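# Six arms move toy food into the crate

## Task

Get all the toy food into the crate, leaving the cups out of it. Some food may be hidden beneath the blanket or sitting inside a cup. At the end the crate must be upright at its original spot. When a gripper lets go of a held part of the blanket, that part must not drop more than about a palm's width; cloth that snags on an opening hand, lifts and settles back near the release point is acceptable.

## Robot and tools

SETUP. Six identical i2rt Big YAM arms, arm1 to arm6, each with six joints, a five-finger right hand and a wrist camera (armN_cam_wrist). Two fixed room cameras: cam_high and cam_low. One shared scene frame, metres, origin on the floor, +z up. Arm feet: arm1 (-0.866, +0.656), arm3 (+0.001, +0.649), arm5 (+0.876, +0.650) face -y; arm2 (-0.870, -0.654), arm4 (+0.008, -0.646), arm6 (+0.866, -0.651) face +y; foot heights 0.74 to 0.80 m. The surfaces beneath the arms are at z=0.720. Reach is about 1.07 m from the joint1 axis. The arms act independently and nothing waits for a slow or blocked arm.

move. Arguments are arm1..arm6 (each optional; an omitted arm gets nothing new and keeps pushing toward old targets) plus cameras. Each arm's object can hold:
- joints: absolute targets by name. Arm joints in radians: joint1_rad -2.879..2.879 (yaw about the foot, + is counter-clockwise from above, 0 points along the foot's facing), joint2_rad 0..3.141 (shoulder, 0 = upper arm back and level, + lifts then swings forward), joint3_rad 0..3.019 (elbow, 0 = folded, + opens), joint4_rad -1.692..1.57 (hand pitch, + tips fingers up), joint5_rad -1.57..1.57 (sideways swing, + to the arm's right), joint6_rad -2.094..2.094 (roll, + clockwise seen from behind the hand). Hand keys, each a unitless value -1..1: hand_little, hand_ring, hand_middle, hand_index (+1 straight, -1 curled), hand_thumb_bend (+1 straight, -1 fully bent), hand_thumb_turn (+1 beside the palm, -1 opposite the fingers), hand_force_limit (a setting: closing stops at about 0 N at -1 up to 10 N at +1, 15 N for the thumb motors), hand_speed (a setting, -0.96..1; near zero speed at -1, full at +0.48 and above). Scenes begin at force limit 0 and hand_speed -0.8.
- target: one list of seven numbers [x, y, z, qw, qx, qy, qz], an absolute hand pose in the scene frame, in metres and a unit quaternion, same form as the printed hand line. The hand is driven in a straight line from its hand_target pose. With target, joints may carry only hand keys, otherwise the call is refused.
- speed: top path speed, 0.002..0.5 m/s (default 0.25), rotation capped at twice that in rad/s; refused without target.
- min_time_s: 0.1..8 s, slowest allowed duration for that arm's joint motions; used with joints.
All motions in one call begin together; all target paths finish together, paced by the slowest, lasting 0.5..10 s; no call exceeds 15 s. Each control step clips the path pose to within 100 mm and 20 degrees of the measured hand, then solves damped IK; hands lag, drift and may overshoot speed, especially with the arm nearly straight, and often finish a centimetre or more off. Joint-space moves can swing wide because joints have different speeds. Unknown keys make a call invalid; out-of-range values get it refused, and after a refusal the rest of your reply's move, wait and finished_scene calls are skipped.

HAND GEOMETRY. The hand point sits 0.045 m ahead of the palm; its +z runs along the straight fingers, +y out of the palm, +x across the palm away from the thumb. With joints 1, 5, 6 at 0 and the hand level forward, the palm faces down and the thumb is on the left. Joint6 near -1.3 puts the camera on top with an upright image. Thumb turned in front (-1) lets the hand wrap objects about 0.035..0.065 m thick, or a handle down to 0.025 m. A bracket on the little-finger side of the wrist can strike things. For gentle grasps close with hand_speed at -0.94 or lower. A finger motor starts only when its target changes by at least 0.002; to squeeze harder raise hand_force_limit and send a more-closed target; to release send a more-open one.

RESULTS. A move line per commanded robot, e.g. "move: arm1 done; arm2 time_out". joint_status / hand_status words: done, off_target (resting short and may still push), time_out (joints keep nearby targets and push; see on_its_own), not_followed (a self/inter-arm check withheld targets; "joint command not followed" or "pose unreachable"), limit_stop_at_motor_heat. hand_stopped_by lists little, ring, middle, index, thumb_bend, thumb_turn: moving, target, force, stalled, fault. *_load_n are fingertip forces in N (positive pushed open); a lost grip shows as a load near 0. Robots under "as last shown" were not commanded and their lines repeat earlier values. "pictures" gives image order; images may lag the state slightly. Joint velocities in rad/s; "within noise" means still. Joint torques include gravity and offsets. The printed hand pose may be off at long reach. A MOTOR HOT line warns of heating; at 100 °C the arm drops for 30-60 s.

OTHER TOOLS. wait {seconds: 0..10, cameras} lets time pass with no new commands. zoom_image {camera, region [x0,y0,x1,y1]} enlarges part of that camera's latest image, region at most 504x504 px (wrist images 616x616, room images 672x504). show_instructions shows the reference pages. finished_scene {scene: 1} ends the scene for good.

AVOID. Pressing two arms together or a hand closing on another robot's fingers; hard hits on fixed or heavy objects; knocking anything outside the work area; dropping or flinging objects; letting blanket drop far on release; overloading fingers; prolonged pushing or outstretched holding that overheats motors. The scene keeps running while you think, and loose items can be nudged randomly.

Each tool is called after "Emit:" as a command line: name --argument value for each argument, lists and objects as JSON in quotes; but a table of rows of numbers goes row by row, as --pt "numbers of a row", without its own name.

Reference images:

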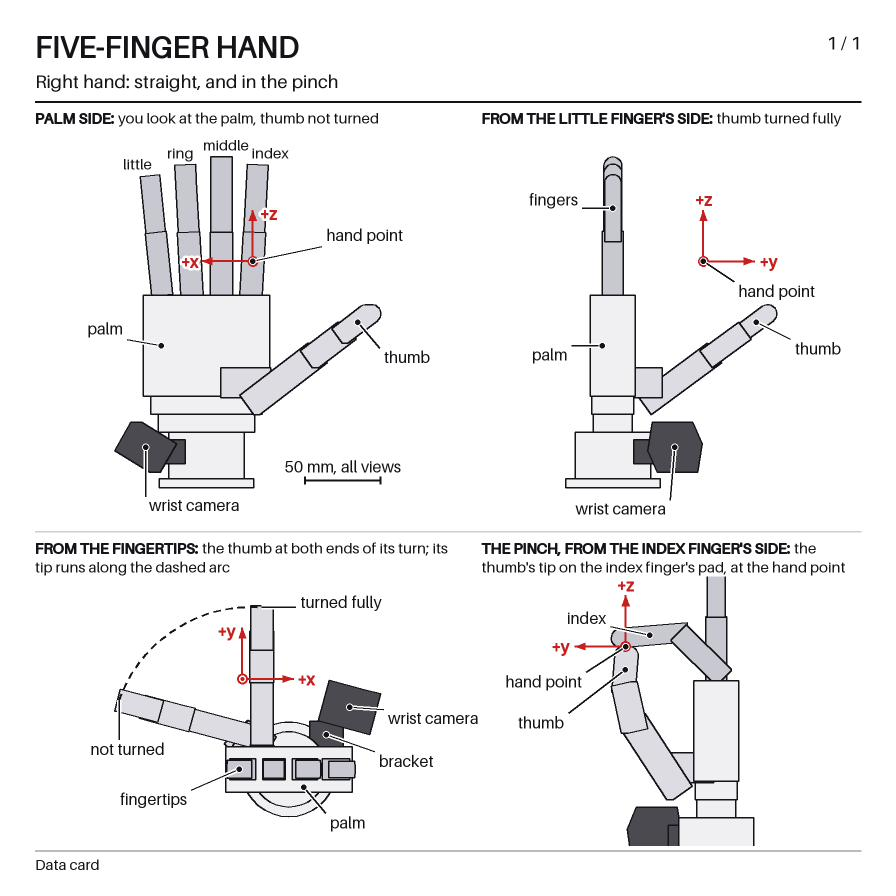

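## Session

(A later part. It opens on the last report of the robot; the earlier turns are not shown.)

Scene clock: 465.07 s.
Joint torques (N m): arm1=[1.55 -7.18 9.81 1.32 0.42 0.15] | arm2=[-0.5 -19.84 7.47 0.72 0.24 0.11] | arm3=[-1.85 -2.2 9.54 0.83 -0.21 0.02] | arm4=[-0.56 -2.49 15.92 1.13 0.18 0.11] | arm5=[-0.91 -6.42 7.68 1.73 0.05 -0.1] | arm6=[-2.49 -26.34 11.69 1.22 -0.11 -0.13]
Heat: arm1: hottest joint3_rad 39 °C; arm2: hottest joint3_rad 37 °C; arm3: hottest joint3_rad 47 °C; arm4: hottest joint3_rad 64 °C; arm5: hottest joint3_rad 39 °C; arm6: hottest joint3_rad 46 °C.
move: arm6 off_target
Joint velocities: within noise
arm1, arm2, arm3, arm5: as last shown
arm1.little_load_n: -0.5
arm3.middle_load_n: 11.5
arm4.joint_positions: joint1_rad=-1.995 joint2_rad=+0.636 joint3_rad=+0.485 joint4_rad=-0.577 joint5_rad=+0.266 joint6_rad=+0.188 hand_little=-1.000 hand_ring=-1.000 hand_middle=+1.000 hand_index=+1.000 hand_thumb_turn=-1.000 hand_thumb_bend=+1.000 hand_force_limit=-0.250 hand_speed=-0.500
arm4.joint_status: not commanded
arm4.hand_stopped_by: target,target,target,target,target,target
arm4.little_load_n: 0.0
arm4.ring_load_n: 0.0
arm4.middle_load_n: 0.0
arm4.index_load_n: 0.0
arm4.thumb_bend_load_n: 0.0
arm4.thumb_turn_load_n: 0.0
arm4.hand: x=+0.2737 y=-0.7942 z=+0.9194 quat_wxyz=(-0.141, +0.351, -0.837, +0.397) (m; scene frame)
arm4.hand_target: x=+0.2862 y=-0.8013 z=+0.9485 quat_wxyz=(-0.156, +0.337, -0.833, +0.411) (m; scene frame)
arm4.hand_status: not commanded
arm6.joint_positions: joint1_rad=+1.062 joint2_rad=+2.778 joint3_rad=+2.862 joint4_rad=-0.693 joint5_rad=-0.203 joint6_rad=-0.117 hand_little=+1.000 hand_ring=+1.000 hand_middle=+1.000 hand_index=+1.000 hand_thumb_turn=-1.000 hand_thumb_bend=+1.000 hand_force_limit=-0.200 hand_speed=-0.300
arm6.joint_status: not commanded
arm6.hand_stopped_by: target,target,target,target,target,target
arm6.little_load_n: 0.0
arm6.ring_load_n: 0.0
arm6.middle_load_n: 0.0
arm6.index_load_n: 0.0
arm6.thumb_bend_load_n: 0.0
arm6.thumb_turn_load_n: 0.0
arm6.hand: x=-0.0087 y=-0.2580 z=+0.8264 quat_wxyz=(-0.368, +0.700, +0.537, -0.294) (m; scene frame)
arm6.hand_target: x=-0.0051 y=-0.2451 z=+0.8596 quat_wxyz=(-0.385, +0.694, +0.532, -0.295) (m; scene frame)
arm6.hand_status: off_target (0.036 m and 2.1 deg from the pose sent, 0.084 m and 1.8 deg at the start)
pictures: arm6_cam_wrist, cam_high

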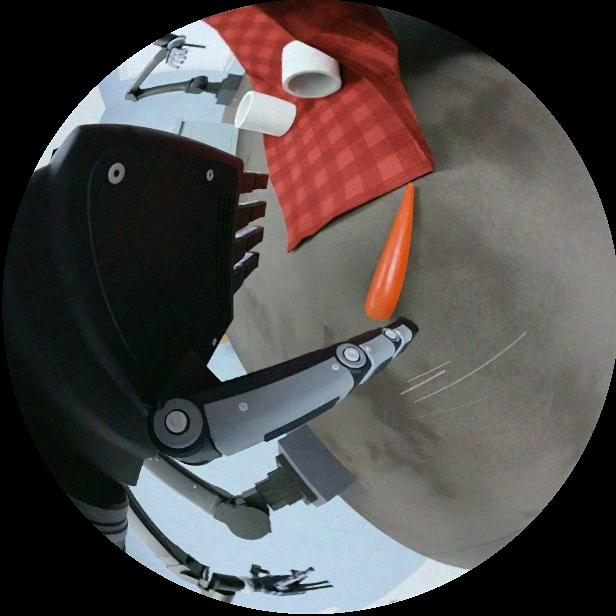

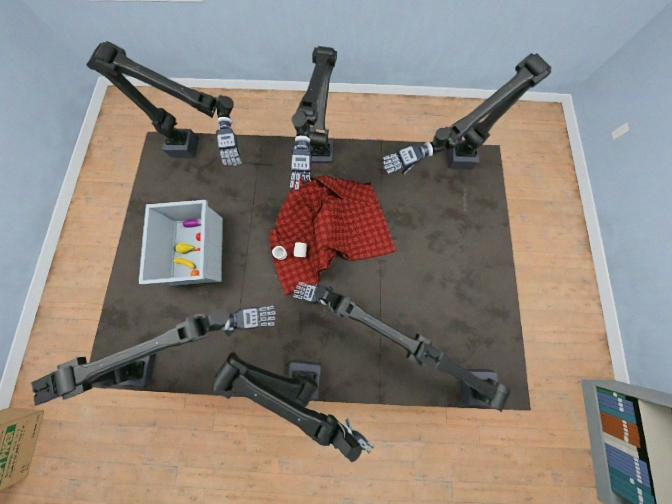

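Emit:
move --arm6 '{"target":[-0.004,-0.228,0.82,0.3846,-0.6939,-0.5325,0.2951],"speed":0.1}'

Emit:
move --arm6 '{"target":[-0.006,-0.230,0.778,0.3846,-0.6939,-0.5325,0.2951],"speed":0.1}' --cameras '["arm6_cam_wrist"]'

Scene clock: 466.43 s.
Joint torques (N m): arm1=[1.67 -7.24 9.83 1.36 0.42 0.15] | arm2=[-0.38 -20.01 7.49 0.7 0.24 0.1] | arm3=[-1.67 -2.9 9.43 0.91 -0.2 -0.03] | arm4=[-0.56 -2.55 15.94 1.13 0.18 0.11] | arm5=[-0.91 -6.42 7.66 1.73 0.05 -0.09] | arm6=[-2.49 -22.59 12.49 2.5 -0.27 -0.14]
Heat: arm1: hottest joint3_rad 39 °C; arm2: hottest joint3_rad 37 °C; arm3: hottest joint3_rad 47 °C; arm4: hottest joint3_rad 65 °C; arm5: hottest joint3_rad 39 °C; arm6: hottest joint3_rad 46 °C.
move: arm6 off_target
Joint velocities: within noise
arm1, arm2, arm4, arm5: as last shown
arm1.little_load_n: 0.0
arm3.joint_positions: joint1_rad=-0.162 joint2_rad=+0.681 joint3_rad=+0.800 joint4_rad=-0.353 joint5_rad=-0.150 joint6_rad=-0.027 hand_little=+1.000 hand_ring=+1.000 hand_middle=-0.278 hand_index=-0.317 hand_thumb_turn=-1.000 hand_thumb_bend=+0.310 hand_force_limit=-0.200 hand_speed=-0.600
arm3.joint_status: not commanded
arm3.hand_stopped_by: target,target,force,force,force,target
arm3.little_load_n: 0.0
arm3.ring_load_n: 0.0
arm3.middle_load_n: 12.0
arm3.index_load_n: 1.5
arm3.thumb_bend_load_n: 9.5
arm3.thumb_turn_load_n: 0.0
arm3.hand: x=+0.0024 y=+0.2559 z=+1.0906 quat_wxyz=(-0.003, +0.001, -0.783, +0.622) (m; scene frame)
arm3.hand_target: x=+0.0001 y=+0.2600 z=+1.0999 quat_wxyz=(+0.000, +0.000, -0.777, +0.629) (m; scene frame)
arm3.hand_status: not commanded
arm6.joint_positions: joint1_rad=+1.042 joint2_rad=+2.785 joint3_rad=+2.862 joint4_rad=-0.675 joint5_rad=-0.215 joint6_rad=-0.126 hand_little=+1.000 hand_ring=+1.000 hand_middle=+1.000 hand_index=+1.000 hand_thumb_turn=-1.000 hand_thumb_bend=+1.000 hand_force_limit=-0.200 hand_speed=-0.300
arm6.joint_status: not commanded
arm6.hand_stopped_by: target,target,target,target,target,target
arm6.little_load_n: 0.0
arm6.ring_load_n: 0.0
arm6.middle_load_n: 0.0
arm6.index_load_n: 0.0
arm6.thumb_bend_load_n: 0.0
arm6.thumb_turn_load_n: 0.0
arm6.hand: x=-0.0031 y=-0.2399 z=+0.8238 quat_wxyz=(-0.375, +0.698, +0.534, -0.295) (m; scene frame)
arm6.hand_target: x=-0.0032 y=-0.2284 z=+0.8200 quat_wxyz=(-0.385, +0.694, +0.532, -0.295) (m; scene frame)
arm6.hand_status: off_target (0.013 m and 1.2 deg from the pose sent, 0.031 m and 2.1 deg at the start)
pictures: none

Scene clock: 467.43 s.
Joint torques (N m): arm1=[1.67 -7.24 9.83 1.32 0.42 0.14] | arm2=[-0.5 -19.96 7.5 0.7 0.23 0.11] | arm3=[-1.67 -2.32 9.36 0.77 -0.18 0.03] | arm4=[-0.56 -2.49 15.92 1.13 0.18 0.11] | arm5=[-0.91 -6.42 7.69 1.73 0.05 -0.1] | arm6=[-1.73 -23.77 11.28 2.65 -0.15 -0.11]
Heat: arm1: hottest joint3_rad 39 °C; arm2: hottest joint3_rad 37 °C; arm3: hottest joint3_rad 47 °C; arm4: hottest joint3_rad 65 °C; arm5: hottest joint3_rad 39 °C; arm6: hottest joint3_rad 46 °C.
move: arm6 done
Joint velocities: within noise
arm1, arm2, arm3, arm4, arm5: as last shown
arm3.middle_load_n: 11.5
arm3.index_load_n: 2.0
arm6.joint_positions: joint1_rad=+1.042 joint2_rad=+2.797 joint3_rad=+2.776 joint4_rad=-0.576 joint5_rad=-0.215 joint6_rad=-0.126 hand_little=+1.000 hand_ring=+1.000 hand_middle=+1.000 hand_index=+1.000 hand_thumb_turn=-1.000 hand_thumb_bend=+1.000 hand_force_limit=-0.200 hand_speed=-0.300
arm6.joint_status: not commanded
arm6.hand_stopped_by: target,target,target,target,target,target
arm6.little_load_n: 0.0
arm6.ring_load_n: 0.0
arm6.middle_load_n: 0.0
arm6.index_load_n: 0.0
arm6.thumb_bend_load_n: 0.0
arm6.thumb_turn_load_n: 0.0
arm6.hand: x=-0.0051 y=-0.2388 z=+0.7823 quat_wxyz=(-0.375, +0.698, +0.534, -0.295) (m; scene frame)
arm6.hand_target: x=-0.0056 y=-0.2302 z=+0.7783 quat_wxyz=(-0.385, +0.694, +0.532, -0.295) (m; scene frame)
arm6.hand_status: done (0.010 m and 1.2 deg from the pose sent, 0.047 m and 1.2 deg at the start)
pictures: arm6_cam_wrist

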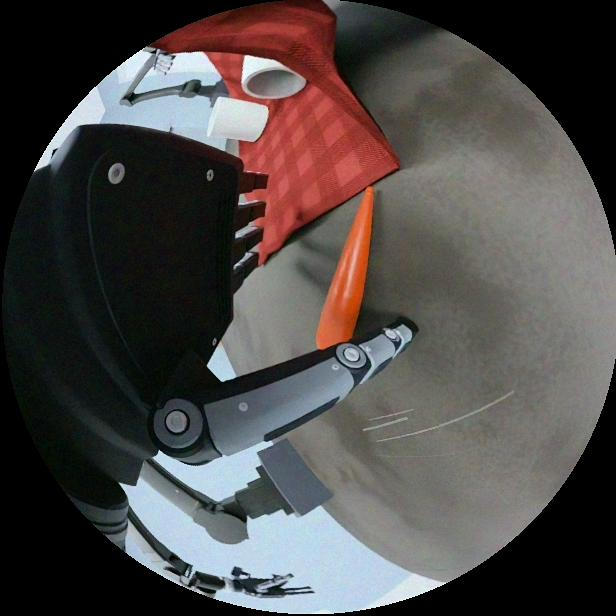

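Emit:
move --arm6 '{"target":[-0.013,-0.230,0.762,0.3846,-0.6939,-0.5325,0.2951],"speed":0.08}' --cameras '["arm6_cam_wrist"]'

Scene clock: 468.93 s.
Joint torques (N m): arm1=[1.67 -7.3 9.8 1.33 0.42 0.15] | arm2=[-0.38 -19.96 7.49 0.66 0.23 0.11] | arm3=[-1.55 -2.49 9.5 0.88 -0.21 -0.02] | arm4=[-0.56 -2.49 15.92 1.14 0.18 0.11] | arm5=[-0.91 -6.42 7.68 1.73 0.05 -0.09] | arm6=[-1.55 -20.48 15.32 1.85 -0.01 -0.08]
Heat: arm1: hottest joint3_rad 39 °C; arm2: hottest joint3_rad 37 °C; arm3: hottest joint3_rad 47 °C; arm4: hottest joint3_rad 65 °C; arm5: hottest joint3_rad 39 °C; arm6: hottest joint3_rad 46 °C.
move: arm6 off_target
Joint velocities: within noise
arm1, arm2, arm3, arm4, arm5: as last shown
arm2.ring_load_n: -0.5
arm3.middle_load_n: 12.0
arm3.index_load_n: 1.5
arm5.thumb_bend_load_n: -0.5
arm6.joint_positions: joint1_rad=+1.042 joint2_rad=+2.828 joint3_rad=+2.819 joint4_rad=-0.572 joint5_rad=-0.214 joint6_rad=-0.126 hand_little=+1.000 hand_ring=+1.000 hand_middle=+1.000 hand_index=+1.000 hand_thumb_turn=-1.000 hand_thumb_bend=+1.000 hand_force_limit=-0.200 hand_speed=-0.300
arm6.joint_status: not commanded
arm6.hand_stopped_by: target,target,target,target,target,target
arm6.little_load_n: 0.0
arm6.ring_load_n: 0.0
arm6.middle_load_n: 0.0
arm6.index_load_n: 0.0
arm6.thumb_bend_load_n: 0.5
arm6.thumb_turn_load_n: 0.5
arm6.hand: x=-0.0094 y=-0.2361 z=+0.7776 quat_wxyz=(-0.382, +0.695, +0.532, -0.297) (m; scene frame)
arm6.hand_target: x=-0.0112 y=-0.2309 z=+0.7621 quat_wxyz=(-0.387, +0.693, +0.531, -0.296) (m; scene frame)
arm6.hand_status: off_target (0.017 m and 0.4 deg from the pose sent, 0.023 m and 1.2 deg at the start)
pictures: arm6_cam_wrist

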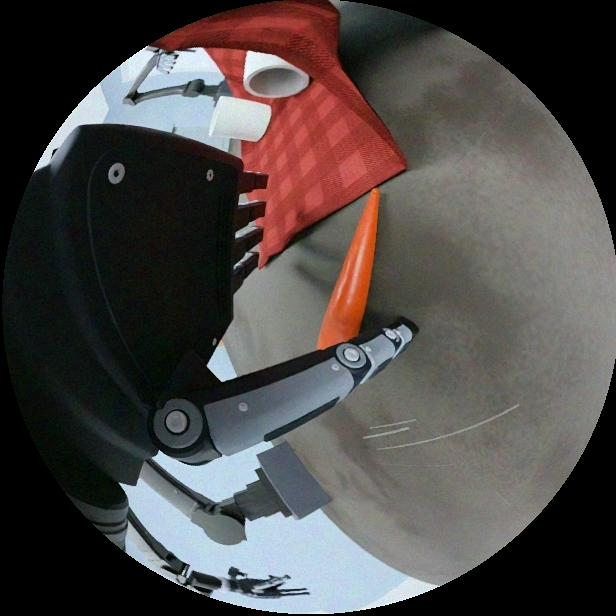

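Emit:
move --arm6 '{"joints":{"hand_little":-0.6,"hand_ring":-0.6,"hand_middle":-0.6,"hand_index":-0.6,"hand_force_limit":-0.15,"hand_speed":-0.65}}' --cameras '["arm6_cam_wrist"]'

Scene clock: 471.17 s.
Joint torques (N m): arm1=[1.67 -7.24 9.81 1.33 0.42 0.15] | arm2=[-0.32 -20.07 7.46 0.66 0.24 0.11] | arm3=[-2.14 -1.9 9.24 0.75 -0.21 0.02] | arm4=[-0.56 -2.43 15.94 1.13 0.18 0.12] | arm5=[-0.91 -6.42 7.66 1.73 0.05 -0.09] | arm6=[-1.55 -21.07 14.67 1.77 0 -0.07]
Heat: arm1: hottest joint3_rad 39 °C; arm2: hottest joint3_rad 37 °C; arm3: hottest joint3_rad 47 °C; arm4: hottest joint3_rad 65 °C; arm5: hottest joint3_rad 39 °C; arm6: hottest joint3_rad 47 °C.
move: arm6 done
Joint velocities: within noise
arm1, arm3, arm4, arm5: as last shown
arm1.ring_load_n: -0.5
arm1.index_load_n: -0.5
arm1.thumb_turn_load_n: 0.5
arm2.joint_positions: joint1_rad=-1.115 joint2_rad=+1.801 joint3_rad=+1.645 joint4_rad=-0.524 joint5_rad=+0.194 joint6_rad=+0.142 hand_little=+1.000 hand_ring=+1.000 hand_middle=+1.000 hand_index=+1.000 hand_thumb_turn=-1.000 hand_thumb_bend=+1.000 hand_force_limit=-0.250 hand_speed=+0.000
arm2.joint_status: not commanded
arm2.hand_stopped_by: target,target,target,target,target,target
arm2.little_load_n: 0.0
arm2.ring_load_n: 0.0
arm2.middle_load_n: 0.0
arm2.index_load_n: 0.0
arm2.thumb_bend_load_n: 0.0
arm2.thumb_turn_load_n: 0.0
arm2.hand: x=-0.2164 y=-0.3330 z=+0.9763 quat_wxyz=(-0.339, +0.702, -0.561, +0.278) (m; scene frame)
arm2.hand_target: x=-0.2199 y=-0.3301 z=+0.9800 quat_wxyz=(-0.341, +0.698, -0.566, +0.276) (m; scene frame)
arm2.hand_status: not commanded
arm3.middle_load_n: 11.5
arm5.index_load_n: -0.5
arm5.thumb_bend_load_n: 0.0
arm6.joint_positions: joint1_rad=+1.042 joint2_rad=+2.832 joint3_rad=+2.826 joint4_rad=-0.572 joint5_rad=-0.214 joint6_rad=-0.126 hand_little=-0.600 hand_ring=-0.600 hand_middle=-0.600 hand_index=-0.600 hand_thumb_turn=-1.000 hand_thumb_bend=+1.000 hand_force_limit=-0.150 hand_speed=-0.650
arm6.joint_status: all done
arm6.hand_stopped_by: target,target,target,target,target,target
arm6.little_load_n: 0.0
arm6.ring_load_n: 0.0
arm6.middle_load_n: 0.0
arm6.index_load_n: 0.0
arm6.thumb_bend_load_n: -0.5
arm6.thumb_turn_load_n: -0.5
arm6.hand: x=-0.0101 y=-0.2357 z=+0.7776 quat_wxyz=(-0.383, +0.694, +0.532, -0.298) (m; scene frame)
arm6.hand_target: x=-0.0112 y=-0.2309 z=+0.7620 quat_wxyz=(-0.387, +0.693, +0.531, -0.296) (m; scene frame)
arm6.hand_status: not commanded
pictures: arm6_cam_wrist

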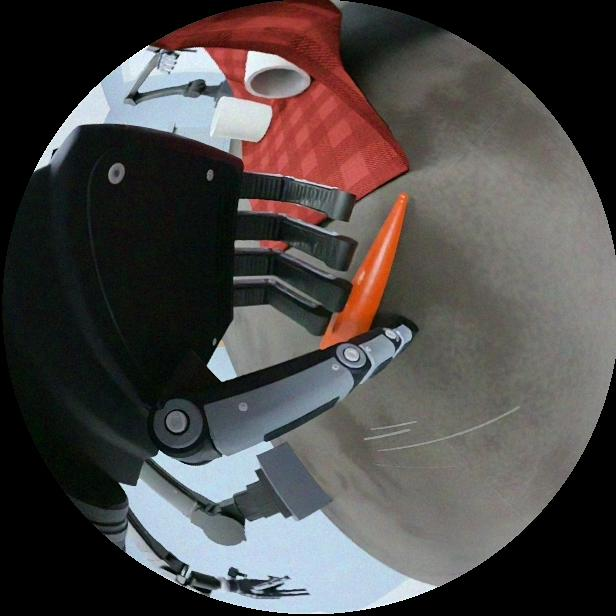

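Emit:
zoom_image --camera "arm6_cam_wrist" --region '[280, 160, 460, 400]'

Scaled by 2.100 from the camera's 616x616 image, which has a finer 880x880 frame.

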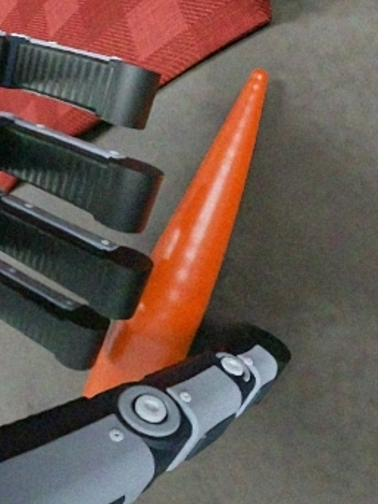

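Emit:
move --arm6 '{"joints":{"hand_little":1,"hand_ring":1,"hand_middle":1,"hand_index":1,"hand_speed":-0.2},"target":[0.004,-0.232,0.85,0.3846,-0.6939,-0.5325,0.2951],"speed":0.1}' --cameras '["arm6_cam_wrist","cam_high"]'

Scene clock: 473.50 s.
Joint torques (N m): arm1=[1.61 -7.3 9.83 1.33 0.41 0.15] | arm2=[-0.44 -20.13 7.56 0.66 0.25 0.11] | arm3=[-1.85 -2.55 9.32 0.91 -0.19 -0.02] | arm4=[-0.56 -2.49 15.92 1.13 0.18 0.11] | arm5=[-0.91 -6.42 7.66 1.73 0.05 -0.09] | arm6=[-2.2 -26.64 10.62 1.83 -0.27 -0.14]
Heat: arm1: hottest joint3_rad 39 °C; arm2: hottest joint3_rad 37 °C; arm3: hottest joint3_rad 47 °C; arm4: hottest joint3_rad 65 °C; arm5: hottest joint3_rad 39 °C; arm6: hottest joint3_rad 47 °C.
move: arm6 off_target
Joint velocities: within noise
arm1, arm2, arm3, arm4, arm5: as last shown
arm1.ring_load_n: 0.0
arm1.index_load_n: 0.0
arm1.thumb_turn_load_n: 0.0
arm4.thumb_bend_load_n: -0.5
arm5.index_load_n: 0.0
arm6.joint_positions: joint1_rad=+1.042 joint2_rad=+2.745 joint3_rad=+2.769 joint4_rad=-0.646 joint5_rad=-0.216 joint6_rad=-0.127 hand_little=+1.000 hand_ring=+1.000 hand_middle=+1.000 hand_index=+1.000 hand_thumb_turn=-1.000 hand_thumb_bend=+1.000 hand_force_limit=-0.150 hand_speed=-0.200
arm6.joint_status: all done
arm6.hand_stopped_by: target,target,target,target,target,target
arm6.little_load_n: 0.0
arm6.ring_load_n: 0.0
arm6.middle_load_n: 0.0
arm6.index_load_n: 0.0
arm6.thumb_bend_load_n: 0.0
arm6.thumb_turn_load_n: 0.0
arm6.hand: x=+0.0029 y=-0.2434 z=+0.8141 quat_wxyz=(-0.365, +0.703, +0.537, -0.291) (m; scene frame)
arm6.hand_target: x=+0.0039 y=-0.2321 z=+0.8497 quat_wxyz=(-0.384, +0.694, +0.533, -0.295) (m; scene frame)
arm6.hand_status: off_target (0.038 m and 2.6 deg from the pose sent, 0.074 m and 0.4 deg at the start)
pictures: arm6_cam_wrist, cam_high

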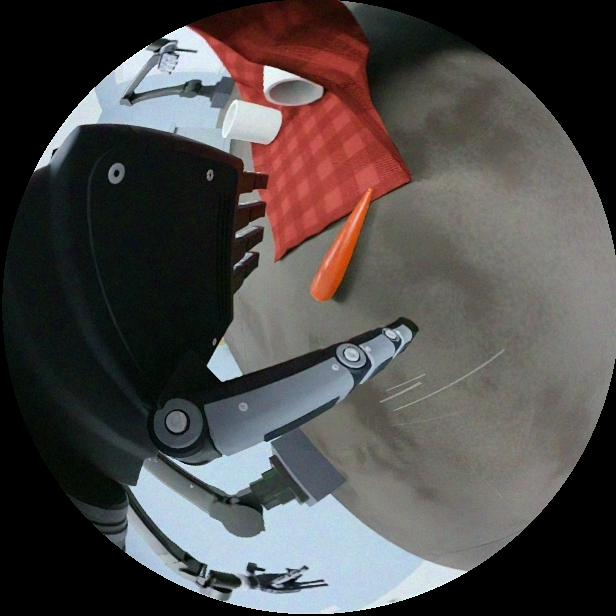

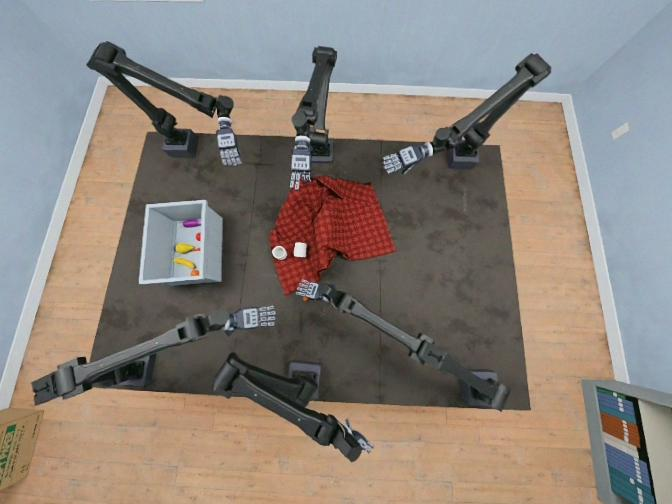

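Emit:
move --arm6 '{"target":[0.20,-0.30,0.93,0.3478,-0.7130,-0.5471,0.2669],"speed":0.3}' --cameras '["arm2_cam_wrist","cam_high"]'

Emit:
zoom_image --camera "cam_high" --region '[240, 220, 400, 340]'

Scene clock: 475.83 s.
Joint torques (N m): arm1=[1.55 -7.18 9.81 1.33 0.42 0.15] | arm2=[-0.21 -20.07 7.51 0.7 0.25 0.11] | arm3=[-1.9 -1.96 9.37 0.85 -0.16 -0.02] | arm4=[-0.56 -2.49 15.92 1.13 0.18 0.11] | arm5=[-0.91 -6.42 7.68 1.74 0.05 -0.1] | arm6=[-2.02 -16.67 10.5 2.37 -0.29 -0.13]
Heat: arm1: hottest joint3_rad 39 °C; arm2: hottest joint3_rad 37 °C; arm3: hottest joint3_rad 47 °C; arm4: hottest joint3_rad 65 °C; arm5: hottest joint3_rad 39 °C; arm6: hottest joint3_rad 47 °C.
move: arm6 done
Joint velocities: within noise
arm1.joint_positions: joint1_rad=+1.412 joint2_rad=+1.415 joint3_rad=+0.921 joint4_rad=-0.086 joint5_rad=+1.181 joint6_rad=+0.536 hand_little=+0.400 hand_ring=+0.350 hand_middle=+0.350 hand_index=+0.350 hand_thumb_turn=-1.000 hand_thumb_bend=+0.991 hand_force_limit=-0.200 hand_speed=-0.750
arm1.joint_status: not commanded
arm1.hand_stopped_by: target,target,target,target,force,target
arm1.little_load_n: 0.0
arm1.ring_load_n: -0.5
arm1.middle_load_n: 0.0
arm1.index_load_n: 0.0
arm1.thumb_bend_load_n: 0.0
arm1.thumb_turn_load_n: 0.0
arm1.hand: x=-0.3827 y=+0.4180 z=+0.9969 quat_wxyz=(-0.052, +0.070, -0.774, +0.627) (m; scene frame)
arm1.hand_target: x=-0.3800 y=+0.4200 z=+1.0000 quat_wxyz=(-0.055, +0.068, -0.774, +0.627) (m; scene frame)
arm1.hand_status: not commanded
arm2, arm3, arm4: as last shown
arm3.ring_load_n: -0.5
arm3.middle_load_n: 12.0
arm3.index_load_n: 2.0
arm3.thumb_bend_load_n: 9.0
arm4.thumb_bend_load_n: 0.0
arm5.joint_positions: joint1_rad=-0.947 joint2_rad=+1.238 joint3_rad=+0.712 joint4_rad=+0.338 joint5_rad=+0.260 joint6_rad=+0.053 hand_little=+1.000 hand_ring=+1.000 hand_middle=+1.000 hand_index=+1.000 hand_thumb_turn=-1.000 hand_thumb_bend=+1.000 hand_force_limit=-0.200 hand_speed=-0.500
arm5.joint_status: not commanded
arm5.hand_stopped_by: target,target,target,target,target,target
arm5.little_load_n: 0.0
arm5.ring_load_n: -0.5
arm5.middle_load_n: 0.0
arm5.index_load_n: 0.0
arm5.thumb_bend_load_n: 0.0
arm5.thumb_turn_load_n: 0.0
arm5.hand: x=+0.4216 y=+0.3449 z=+1.0146 quat_wxyz=(+0.364, -0.438, -0.630, +0.528) (m; scene frame)
arm5.hand_target: x=+0.4204 y=+0.3501 z=+1.0002 quat_wxyz=(+0.361, -0.446, -0.637, +0.516) (m; scene frame)
arm5.hand_status: not commanded
arm6.joint_positions: joint1_rad=+0.987 joint2_rad=+1.946 joint3_rad=+1.675 joint4_rad=-0.435 joint5_rad=-0.241 joint6_rad=-0.183 hand_little=+1.000 hand_ring=+1.000 hand_middle=+1.000 hand_index=+1.000 hand_thumb_turn=-1.000 hand_thumb_bend=+1.000 hand_force_limit=-0.150 hand_speed=-0.200
arm6.joint_status: not commanded
arm6.hand_stopped_by: target,target,target,target,target,target
arm6.little_load_n: 0.0
arm6.ring_load_n: 0.0
arm6.middle_load_n: 0.0
arm6.index_load_n: 0.0
arm6.thumb_bend_load_n: 0.0
arm6.thumb_turn_load_n: 0.0
arm6.hand: x=+0.2007 y=-0.3083 z=+0.9316 quat_wxyz=(-0.340, +0.716, +0.547, -0.267) (m; scene frame)
arm6.hand_target: x=+0.2001 y=-0.3002 z=+0.9300 quat_wxyz=(-0.348, +0.713, +0.547, -0.267) (m; scene frame)
arm6.hand_status: done (0.009 m and 0.9 deg from the pose sent, 0.236 m and 3.7 deg at the start)
pictures: arm2_cam_wrist, cam_high

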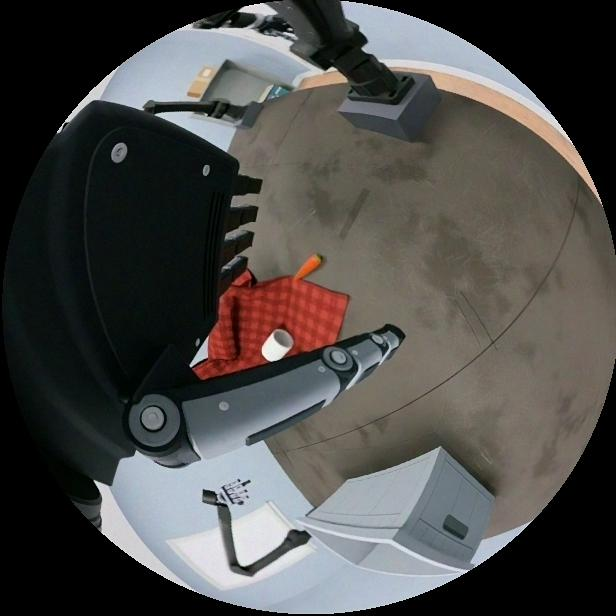

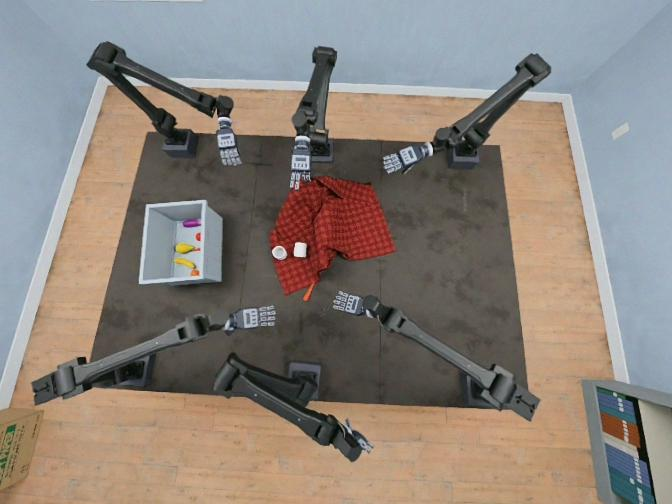

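Scaled by 3.150 from the camera's 672x504 image, which has a finer 960x720 frame.

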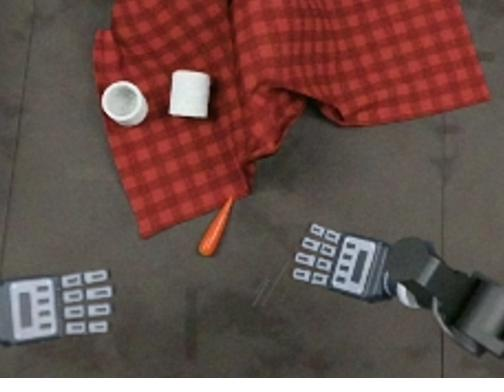

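Emit:
move --arm6 '{"target":[-0.010,-0.245,0.85,0.3938,-0.7404,-0.4808,0.2557],"speed":0.2}'

Emit:
move --arm6 '{"target":[-0.015,-0.243,0.79,0.3938,-0.7404,-0.4808,0.2557],"speed":0.1}' --cameras '["arm6_cam_wrist","arm2_cam_wrist"]'

Scene clock: 479.23 s.
Joint torques (N m): arm1=[1.55 -7.3 9.81 1.32 0.42 0.15] | arm2=[-0.32 -20.13 7.45 0.69 0.25 0.1] | arm3=[-2.32 -2.84 9.42 0.98 -0.19 0.04] | arm4=[-0.62 -2.43 15.92 1.13 0.17 0.11] | arm5=[-0.85 -6.42 7.66 1.73 0.05 -0.1] | arm6=[-0.5 -22.89 16.51 1.17 -0.1 0.09]
Heat: arm1: hottest joint3_rad 39 °C; arm2: hottest joint3_rad 37 °C; arm3: hottest joint3_rad 47 °C; arm4: hottest joint3_rad 65 °C; arm5: hottest joint3_rad 39 °C; arm6: hottest joint3_rad 47 °C.
move: arm6 off_target
Joint velocities: within noise
arm1, arm2, arm3, arm4, arm5: as last shown
arm1.ring_load_n: 0.0
arm3.ring_load_n: 0.0
arm3.middle_load_n: 11.5
arm3.index_load_n: 1.5
arm3.thumb_bend_load_n: 9.5
arm4.thumb_turn_load_n: 0.5
arm5.ring_load_n: 0.0
arm6.joint_positions: joint1_rad=+1.065 joint2_rad=+2.722 joint3_rad=+2.775 joint4_rad=-0.688 joint5_rad=-0.045 joint6_rad=-0.037 hand_little=+1.000 hand_ring=+1.000 hand_middle=+1.000 hand_index=+1.000 hand_thumb_turn=-1.000 hand_thumb_bend=+1.000 hand_force_limit=-0.150 hand_speed=-0.200
arm6.joint_status: not commanded
arm6.hand_stopped_by: target,target,target,target,target,target
arm6.little_load_n: 0.0
arm6.ring_load_n: 0.0
arm6.middle_load_n: 0.0
arm6.index_load_n: 0.0
arm6.thumb_bend_load_n: 0.0
arm6.thumb_turn_load_n: 0.0
arm6.hand: x=+0.0035 y=-0.2390 z=+0.8291 quat_wxyz=(-0.383, +0.748, +0.484, -0.244) (m; scene frame)
arm6.hand_target: x=-0.0083 y=-0.2458 z=+0.8501 quat_wxyz=(-0.396, +0.740, +0.480, -0.257) (m; scene frame)
arm6.hand_status: off_target (0.026 m and 2.0 deg from the pose sent, 0.235 m and 10.2 deg at the start)
pictures: none

Scene clock: 480.60 s.
Joint torques (N m): arm1=[1.55 -7.12 9.83 1.32 0.42 0.14] | arm2=[-0.67 -20.19 7.47 0.69 0.24 0.11] | arm3=[-2.61 -1.49 9.48 0.91 -0.15 -0.02] | arm4=[-0.62 -2.43 15.94 1.13 0.17 0.11] | arm5=[-0.97 -6.42 7.69 1.74 0.05 -0.09] | arm6=[-0.5 -24.12 13.75 1.77 -0.09 0.06]
Heat: arm1: hottest joint3_rad 39 °C; arm2: hottest joint2_rad 36 °C; arm3: hottest joint3_rad 47 °C; arm4: hottest joint3_rad 65 °C; arm5: hottest joint3_rad 39 °C; arm6: hottest joint3_rad 47 °C.
move: arm6 off_target
Joint velocities: within noise
arm1, arm2, arm3, arm5: as last shown
arm3.middle_load_n: 12.0
arm3.index_load_n: 2.0
arm3.thumb_turn_load_n: 0.5
arm4.joint_positions: joint1_rad=-1.995 joint2_rad=+0.636 joint3_rad=+0.485 joint4_rad=-0.577 joint5_rad=+0.266 joint6_rad=+0.188 hand_little=-1.000 hand_ring=-1.000 hand_middle=+1.000 hand_index=+1.000 hand_thumb_turn=-1.000 hand_thumb_bend=+1.000 hand_force_limit=-0.250 hand_speed=-0.500
arm4.joint_status: not commanded
arm4.hand_stopped_by: target,target,target,target,target,target
arm4.little_load_n: 0.0
arm4.ring_load_n: 0.0
arm4.middle_load_n: 0.0
arm4.index_load_n: 0.0
arm4.thumb_bend_load_n: 0.0
arm4.thumb_turn_load_n: 0.0
arm4.hand: x=+0.2737 y=-0.7942 z=+0.9194 quat_wxyz=(-0.141, +0.351, -0.837, +0.397) (m; scene frame)
arm4.hand_target: x=+0.2862 y=-0.8013 z=+0.9485 quat_wxyz=(-0.156, +0.337, -0.833, +0.411) (m; scene frame)
arm4.hand_status: not commanded
arm6.joint_positions: joint1_rad=+1.065 joint2_rad=+2.789 joint3_rad=+2.767 joint4_rad=-0.613 joint5_rad=-0.045 joint6_rad=-0.035 hand_little=+1.000 hand_ring=+1.000 hand_middle=+1.000 hand_index=+1.000 hand_thumb_turn=-1.000 hand_thumb_bend=+1.000 hand_force_limit=-0.150 hand_speed=-0.200
arm6.joint_status: not commanded
arm6.hand_stopped_by: target,target,target,target,target,target
arm6.little_load_n: 0.0
arm6.ring_load_n: 0.0
arm6.middle_load_n: 0.0
arm6.index_load_n: 0.0
arm6.thumb_bend_load_n: 0.0
arm6.thumb_turn_load_n: 0.0
arm6.hand: x=-0.0021 y=-0.2361 z=+0.7758 quat_wxyz=(-0.383, +0.748, +0.483, -0.244) (m; scene frame)
arm6.hand_target: x=-0.0140 y=-0.2434 z=+0.7902 quat_wxyz=(-0.394, +0.740, +0.481, -0.256) (m; scene frame)
arm6.hand_status: off_target (0.020 m and 2.0 deg from the pose sent, 0.043 m and 2.0 deg at the start)
pictures: arm2_cam_wrist, arm6_cam_wrist

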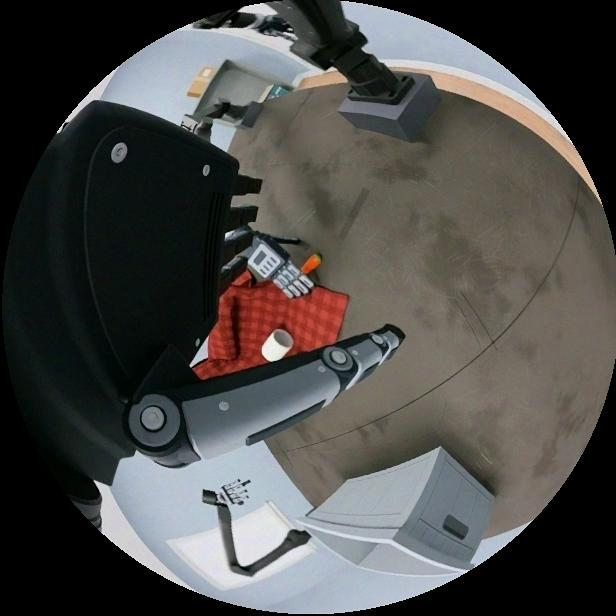

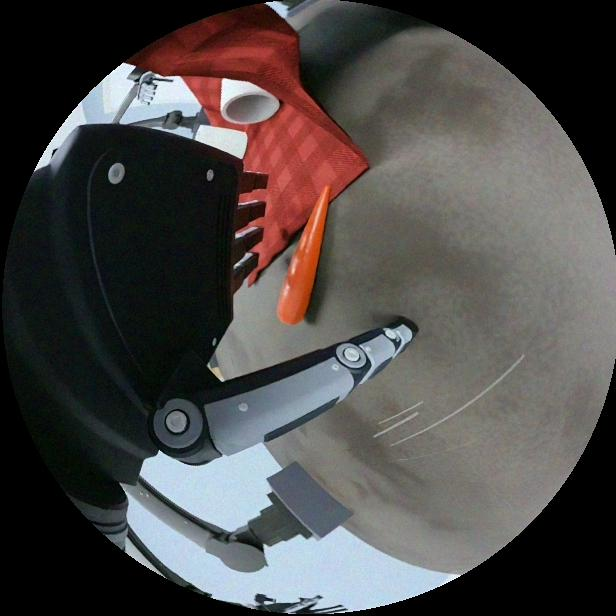

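Emit:
move --arm6 '{"target":[-0.043,-0.222,0.815,0.3938,-0.7404,-0.4808,0.2557],"speed":0.1}' --cameras '["arm6_cam_wrist"]'

Scene clock: 482.07 s.
Joint torques (N m): arm1=[1.61 -7.3 9.81 1.32 0.41 0.15] | arm2=[-0.56 -20.19 7.49 0.59 0.25 0.11] | arm3=[-1.55 -2.37 9.18 0.9 -0.2 0.01] | arm4=[-0.56 -2.49 15.92 1.13 0.18 0.11] | arm5=[-0.91 -6.42 7.68 1.74 0.06 -0.09] | arm6=[-0.79 -22.83 16.75 2.67 0.03 0.08]
Heat: arm1: hottest joint3_rad 39 °C; arm2: hottest joint2_rad 36 °C; arm3: hottest joint3_rad 47 °C; arm4: hottest joint3_rad 65 °C; arm5: hottest joint3_rad 39 °C; arm6: hottest joint3_rad 48 °C.
move: arm6 off_target
Joint velocities: within noise
arm1, arm2, arm4, arm5: as last shown
arm2.ring_load_n: -0.5
arm3.joint_positions: joint1_rad=-0.162 joint2_rad=+0.681 joint3_rad=+0.800 joint4_rad=-0.353 joint5_rad=-0.150 joint6_rad=-0.027 hand_little=+1.000 hand_ring=+1.000 hand_middle=-0.278 hand_index=-0.317 hand_thumb_turn=-1.000 hand_thumb_bend=+0.310 hand_force_limit=-0.200 hand_speed=-0.600
arm3.joint_status: not commanded
arm3.hand_stopped_by: target,target,force,force,force,target
arm3.little_load_n: -0.5
arm3.ring_load_n: 0.0
arm3.middle_load_n: 12.0
arm3.index_load_n: 1.5
arm3.thumb_bend_load_n: 10.0
arm3.thumb_turn_load_n: 0.0
arm3.hand: x=+0.0024 y=+0.2559 z=+1.0906 quat_wxyz=(-0.003, +0.001, -0.783, +0.622) (m; scene frame)
arm3.hand_target: x=+0.0001 y=+0.2600 z=+1.0999 quat_wxyz=(+0.000, +0.000, -0.777, +0.629) (m; scene frame)
arm3.hand_status: not commanded
arm5.middle_load_n: -0.5
arm6.joint_positions: joint1_rad=+1.065 joint2_rad=+2.844 joint3_rad=+2.862 joint4_rad=-0.545 joint5_rad=-0.029 joint6_rad=-0.024 hand_little=+1.000 hand_ring=+1.000 hand_middle=+1.000 hand_index=+1.000 hand_thumb_turn=-1.000 hand_thumb_bend=+1.000 hand_force_limit=-0.150 hand_speed=-0.200
arm6.joint_status: not commanded
arm6.hand_stopped_by: target,target,target,target,target,target
arm6.little_load_n: -0.5
arm6.ring_load_n: 0.0
arm6.middle_load_n: 0.0
arm6.index_load_n: 0.0
arm6.thumb_bend_load_n: 0.0
arm6.thumb_turn_load_n: 0.0
arm6.hand: x=-0.0230 y=-0.2224 z=+0.7906 quat_wxyz=(-0.426, +0.731, +0.463, -0.264) (m; scene frame)
arm6.hand_target: x=-0.0380 y=-0.2244 z=+0.8158 quat_wxyz=(-0.450, +0.716, +0.453, -0.282) (m; scene frame)
arm6.hand_status: off_target (0.032 m and 4.5 deg from the pose sent, 0.058 m and 2.0 deg at the start; a joint's target at an end of its range on 28 of 34 steps)
pictures: arm6_cam_wrist

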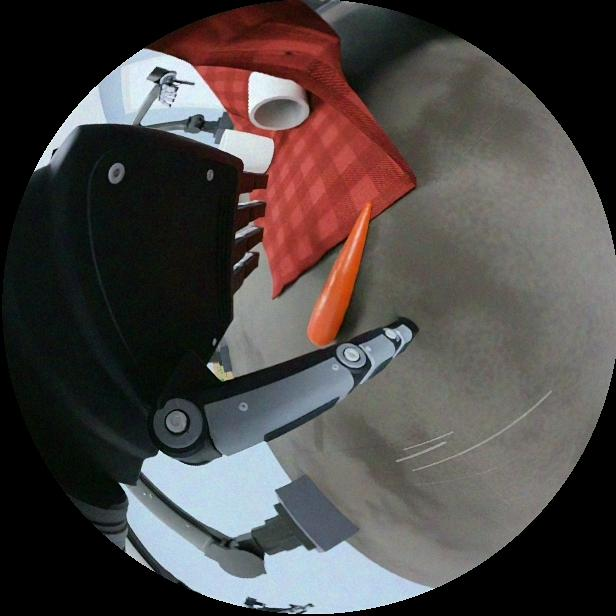

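Emit:
move --arm6 '{"target":[-0.056,-0.218,0.797,0.4161,-0.7299,-0.4740,0.2702],"speed":0.1}' --cameras '["arm6_cam_wrist"]'

Scene clock: 483.27 s.
Joint torques (N m): arm1=[1.61 -7.12 9.83 1.32 0.41 0.15] | arm2=[-0.38 -20.19 7.45 0.66 0.23 0.12] | arm3=[-1.61 -1.96 9.42 1.05 -0.21 -0.01] | arm4=[-0.56 -2.49 15.92 1.13 0.18 0.11] | arm5=[-0.91 -6.42 7.68 1.74 0.05 -0.09] | arm6=[-0.44 -22.18 15.99 2.67 0.04 0.05]
Heat: arm1: hottest joint3_rad 39 °C; arm2: hottest joint2_rad 36 °C; arm3: hottest joint3_rad 47 °C; arm4: hottest joint3_rad 65 °C; arm5: hottest joint3_rad 39 °C; arm6: hottest joint3_rad 48 °C.
move: arm6 off_target
Joint velocities: within noise
arm1, arm2, arm3, arm4, arm5: as last shown
arm1.index_load_n: -0.5
arm2.ring_load_n: 0.0
arm3.little_load_n: 0.0
arm3.thumb_bend_load_n: 9.5
arm4.ring_load_n: 0.5
arm5.middle_load_n: 0.0
arm5.index_load_n: -0.5
arm6.joint_positions: joint1_rad=+1.065 joint2_rad=+2.878 joint3_rad=+2.871 joint4_rad=-0.426 joint5_rad=-0.022 joint6_rad=-0.017 hand_little=+1.000 hand_ring=+1.000 hand_middle=+1.000 hand_index=+1.000 hand_thumb_turn=-1.000 hand_thumb_bend=+1.000 hand_force_limit=-0.150 hand_speed=-0.200
arm6.joint_status: not commanded
arm6.hand_stopped_by: target,target,target,target,target,target
arm6.little_load_n: 0.0
arm6.ring_load_n: 0.0
arm6.middle_load_n: 0.0
arm6.index_load_n: 0.0
arm6.thumb_bend_load_n: 0.0
arm6.thumb_turn_load_n: 0.0
arm6.hand: x=-0.0388 y=-0.2129 z=+0.7876 quat_wxyz=(-0.462, +0.712, +0.447, -0.283) (m; scene frame)
arm6.hand_target: x=-0.0518 y=-0.2201 z=+0.7972 quat_wxyz=(-0.477, +0.700, +0.441, -0.297) (m; scene frame)
arm6.hand_status: off_target (0.020 m and 6.6 deg from the pose sent, 0.034 m and 1.8 deg at the start; a joint's target at an end of its range on 31 of 33 steps)
pictures: arm6_cam_wrist

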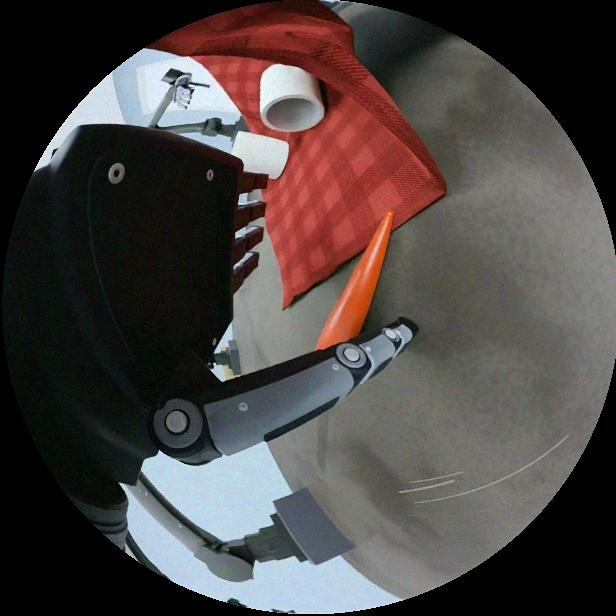

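Emit:
move --arm6 '{"target":[-0.056,-0.230,0.777,0.4161,-0.7299,-0.4740,0.2702],"speed":0.1}' --cameras '["arm6_cam_wrist"]'

Scene clock: 484.80 s.
Joint torques (N m): arm1=[1.61 -7.24 9.83 1.33 0.42 0.15] | arm2=[-0.56 -20.01 7.43 0.75 0.25 0.11] | arm3=[-1.73 -1.96 9.24 1.02 -0.22 -0.01] | arm4=[-0.56 -2.49 15.91 1.13 0.18 0.11] | arm5=[-0.91 -6.48 7.68 1.74 0.05 -0.1] | arm6=[0.15 -21.48 15.61 1.7 0.02 0.07]
Heat: arm1: hottest joint3_rad 39 °C; arm2: hottest joint2_rad 36 °C; arm3: hottest joint3_rad 47 °C; arm4: hottest joint3_rad 65 °C; arm5: hottest joint3_rad 39 °C; arm6: hottest joint3_rad 48 °C.
move: arm6 off_target
Joint velocities: within noise
arm1, arm2, arm3, arm4, arm5: as last shown
arm1.index_load_n: 0.0
arm1.thumb_bend_load_n: 0.5
arm4.ring_load_n: 0.0
arm5.little_load_n: -0.5
arm5.index_load_n: 0.0
arm6.joint_positions: joint1_rad=+1.069 joint2_rad=+2.882 joint3_rad=+2.876 joint4_rad=-0.419 joint5_rad=-0.018 joint6_rad=-0.017 hand_little=+1.000 hand_ring=+1.000 hand_middle=+1.000 hand_index=+1.000 hand_thumb_turn=-1.000 hand_thumb_bend=+1.000 hand_force_limit=-0.150 hand_speed=-0.200
arm6.joint_status: not commanded
arm6.hand_stopped_by: target,target,target,target,target,target
arm6.little_load_n: 0.0
arm6.ring_load_n: 0.0
arm6.middle_load_n: 0.0
arm6.index_load_n: 0.0
arm6.thumb_bend_load_n: 0.5
arm6.thumb_turn_load_n: -0.5
arm6.hand: x=-0.0416 y=-0.2154 z=+0.7873 quat_wxyz=(-0.465, +0.710, +0.446, -0.284) (m; scene frame)
arm6.hand_target: x=-0.0522 y=-0.2318 z=+0.7774 quat_wxyz=(-0.464, +0.706, +0.448, -0.292) (m; scene frame)
arm6.hand_status: off_target (0.023 m and 7.0 deg from the pose sent, 0.026 m and 6.6 deg at the start; a joint's target at an end of its range on 36 of 40 steps)
pictures: arm6_cam_wrist

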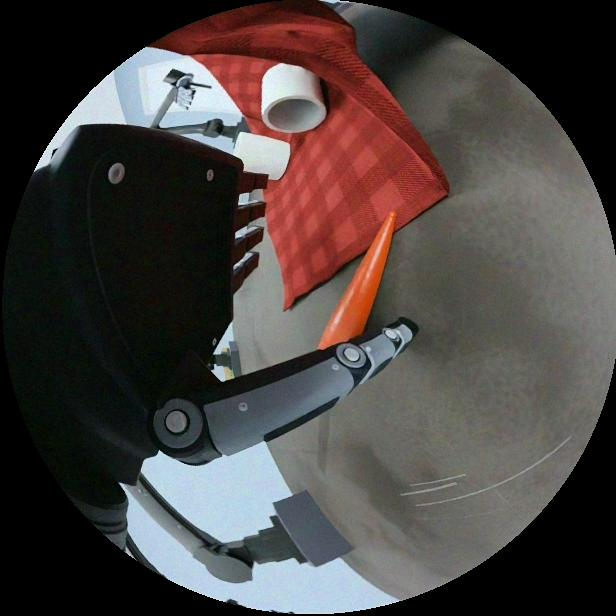

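Emit:
move --arm6 '{"target":[0.40,-0.25,0.98,0.3478,-0.7130,-0.5471,0.2669],"speed":0.35}' --arm2 '{"target":[-0.34,-0.36,1.0,0.3407,-0.6984,0.5656,-0.2759],"speed":0.25}' --cameras '["cam_high"]'

Emit:
move --arm4 '{"joints":{"joint1_rad":0.0,"hand_little":1,"hand_ring":1},"min_time_s":2.5}' --cameras '["cam_high"]'

Emit:
zoom_image --camera "cam_high" --region '[260, 240, 360, 320]'

Scene clock: 488.17 s.
Joint torques (N m): arm1=[1.73 -7.36 9.83 1.33 0.42 0.15] | arm2=[-0.5 -14.51 7.39 1.18 0.27 0.1] | arm3=[-1.32 -2.55 9.42 1.02 -0.24 -0.01] | arm4=[-0.56 -2.43 15.94 1.14 0.18 0.11] | arm5=[-0.91 -6.42 7.68 1.73 0.05 -0.09] | arm6=[-1.14 -12.75 10.26 0.96 -0.41 -0.13]
Heat: arm1: hottest joint3_rad 39 °C; arm2: hottest joint3_rad 37 °C; arm3: hottest joint3_rad 47 °C; arm4: hottest joint3_rad 66 °C; arm5: hottest joint3_rad 39 °C; arm6: hottest joint3_rad 48 °C.
move: arm2 done; arm6 done
Joint velocities: within noise
arm1, arm3, arm4, arm5: as last shown
arm1.thumb_bend_load_n: 0.0
arm2.joint_positions: joint1_rad=-1.060 joint2_rad=+1.483 joint3_rad=+1.306 joint4_rad=-0.524 joint5_rad=+0.236 joint6_rad=+0.177 hand_little=+1.000 hand_ring=+1.000 hand_middle=+1.000 hand_index=+1.000 hand_thumb_turn=-1.000 hand_thumb_bend=+1.000 hand_force_limit=-0.250 hand_speed=+0.000
arm2.joint_status: not commanded
arm2.hand_stopped_by: target,target,target,target,target,target
arm2.little_load_n: -0.5
arm2.ring_load_n: 0.0
arm2.middle_load_n: 0.0
arm2.index_load_n: 0.0
arm2.thumb_bend_load_n: 0.0
arm2.thumb_turn_load_n: 0.0
arm2.hand: x=-0.3388 y=-0.3636 z=+0.9951 quat_wxyz=(-0.333, +0.704, -0.563, +0.276) (m; scene frame)
arm2.hand_target: x=-0.3399 y=-0.3601 z=+1.0001 quat_wxyz=(-0.341, +0.698, -0.566, +0.276) (m; scene frame)
arm2.hand_status: done (0.006 m and 1.1 deg from the pose sent, 0.129 m and 0.7 deg at the start)
arm5.little_load_n: 0.0
arm6.joint_positions: joint1_rad=+0.689 joint2_rad=+1.625 joint3_rad=+1.359 joint4_rad=-0.491 joint5_rad=-0.457 joint6_rad=-0.385 hand_little=+1.000 hand_ring=+1.000 hand_middle=+1.000 hand_index=+1.000 hand_thumb_turn=-1.000 hand_thumb_bend=+1.000 hand_force_limit=-0.150 hand_speed=-0.200
arm6.joint_status: not commanded
arm6.hand_stopped_by: target,target,target,target,target,target
arm6.little_load_n: 0.0
arm6.ring_load_n: 0.0
arm6.middle_load_n: 0.0
arm6.index_load_n: 0.0
arm6.thumb_bend_load_n: 0.0
arm6.thumb_turn_load_n: 0.0
arm6.hand: x=+0.3996 y=-0.2472 z=+0.9791 quat_wxyz=(-0.350, +0.715, +0.542, -0.268) (m; scene frame)
arm6.hand_target: x=+0.4000 y=-0.2499 z=+0.9801 quat_wxyz=(-0.348, +0.713, +0.547, -0.267) (m; scene frame)
arm6.hand_status: done (0.003 m and 0.7 deg from the pose sent, 0.483 m and 17.8 deg at the start)
pictures: cam_high

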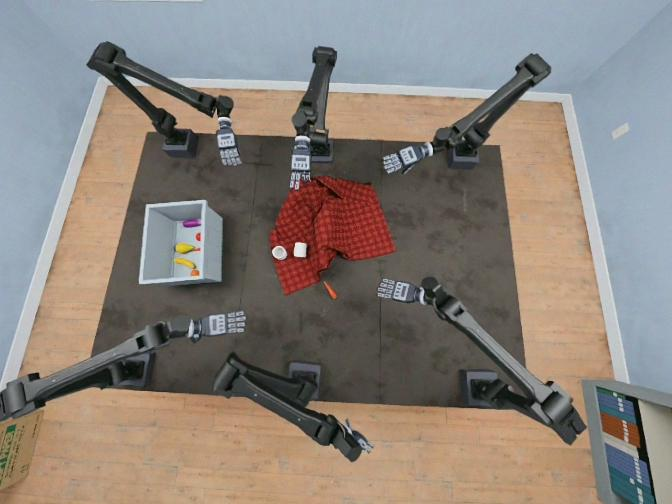

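Scene clock: 491.00 s.
Joint torques (N m): arm1=[1.67 -7.24 9.83 1.31 0.42 0.15] | arm2=[-0.38 -14.56 7.35 1.18 0.26 0.11] | arm3=[-1.61 -2.08 9.52 0.83 -0.27 -0.04] | arm4=[0.21 -2.43 15.95 1.16 0.17 0.11] | arm5=[-0.91 -6.36 7.68 1.74 0.05 -0.1] | arm6=[-1.03 -12.69 10.26 0.98 -0.41 -0.13]
Heat: arm1: hottest joint3_rad 39 °C; arm2: hottest joint3_rad 37 °C; arm3: hottest joint3_rad 47 °C; arm4: hottest joint3_rad 66 °C; arm5: hottest joint3_rad 39 °C; arm6: hottest joint3_rad 48 °C.
move: arm4 done
Joint velocities: within noise
arm1, arm2, arm3, arm5, arm6: as last shown
arm1.index_load_n: -0.5
arm2.little_load_n: 0.0
arm4.joint_positions: joint1_rad=-0.005 joint2_rad=+0.636 joint3_rad=+0.485 joint4_rad=-0.577 joint5_rad=+0.266 joint6_rad=+0.188 hand_little=+1.000 hand_ring=+1.000 hand_middle=+1.000 hand_index=+1.000 hand_thumb_turn=-1.000 hand_thumb_bend=+1.000 hand_force_limit=-0.250 hand_speed=-0.500
arm4.joint_status: all done
arm4.hand_stopped_by: target,target,target,target,target,target
arm4.little_load_n: 0.0
arm4.ring_load_n: -0.5
arm4.middle_load_n: 0.0
arm4.index_load_n: 0.0
arm4.thumb_bend_load_n: 0.0
arm4.thumb_turn_load_n: 0.0
arm4.hand: x=+0.0374 y=-0.3441 z=+0.9200 quat_wxyz=(-0.410, +0.893, -0.165, +0.090) (m; scene frame)
arm4.hand_target: x=+0.0363 y=-0.3297 z=+0.9491 quat_wxyz=(-0.430, +0.883, -0.171, +0.083) (m; scene frame)
arm4.hand_status: not commanded
arm6.middle_load_n: -0.5
arm6.index_load_n: -0.5
arm6.hand: x=+0.3996 y=-0.2472 z=+0.9790 quat_wxyz=(-0.350, +0.715, +0.542, -0.268) (m; scene frame)
pictures: cam_high

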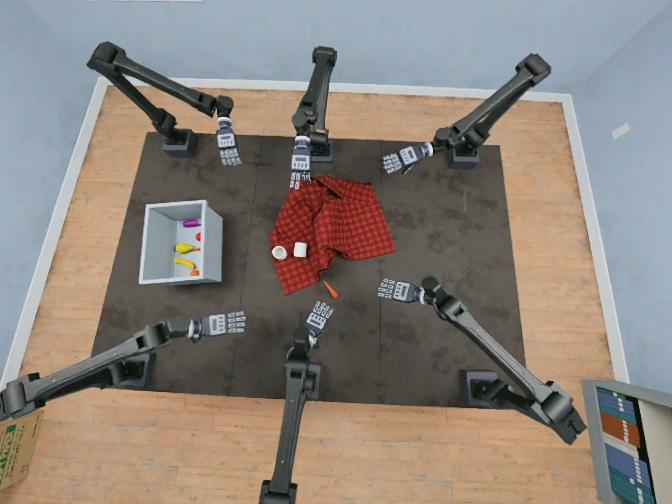

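Scaled by 5.040 from the camera's 672x504 image, which has a finer 960x720 frame.

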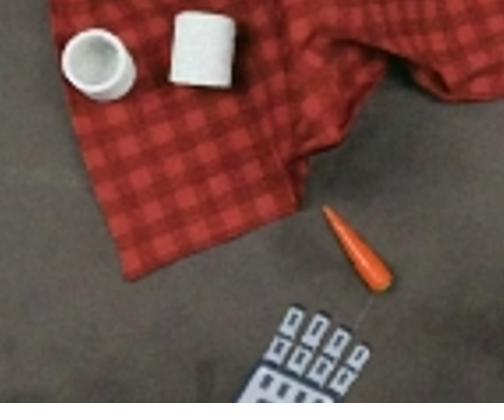

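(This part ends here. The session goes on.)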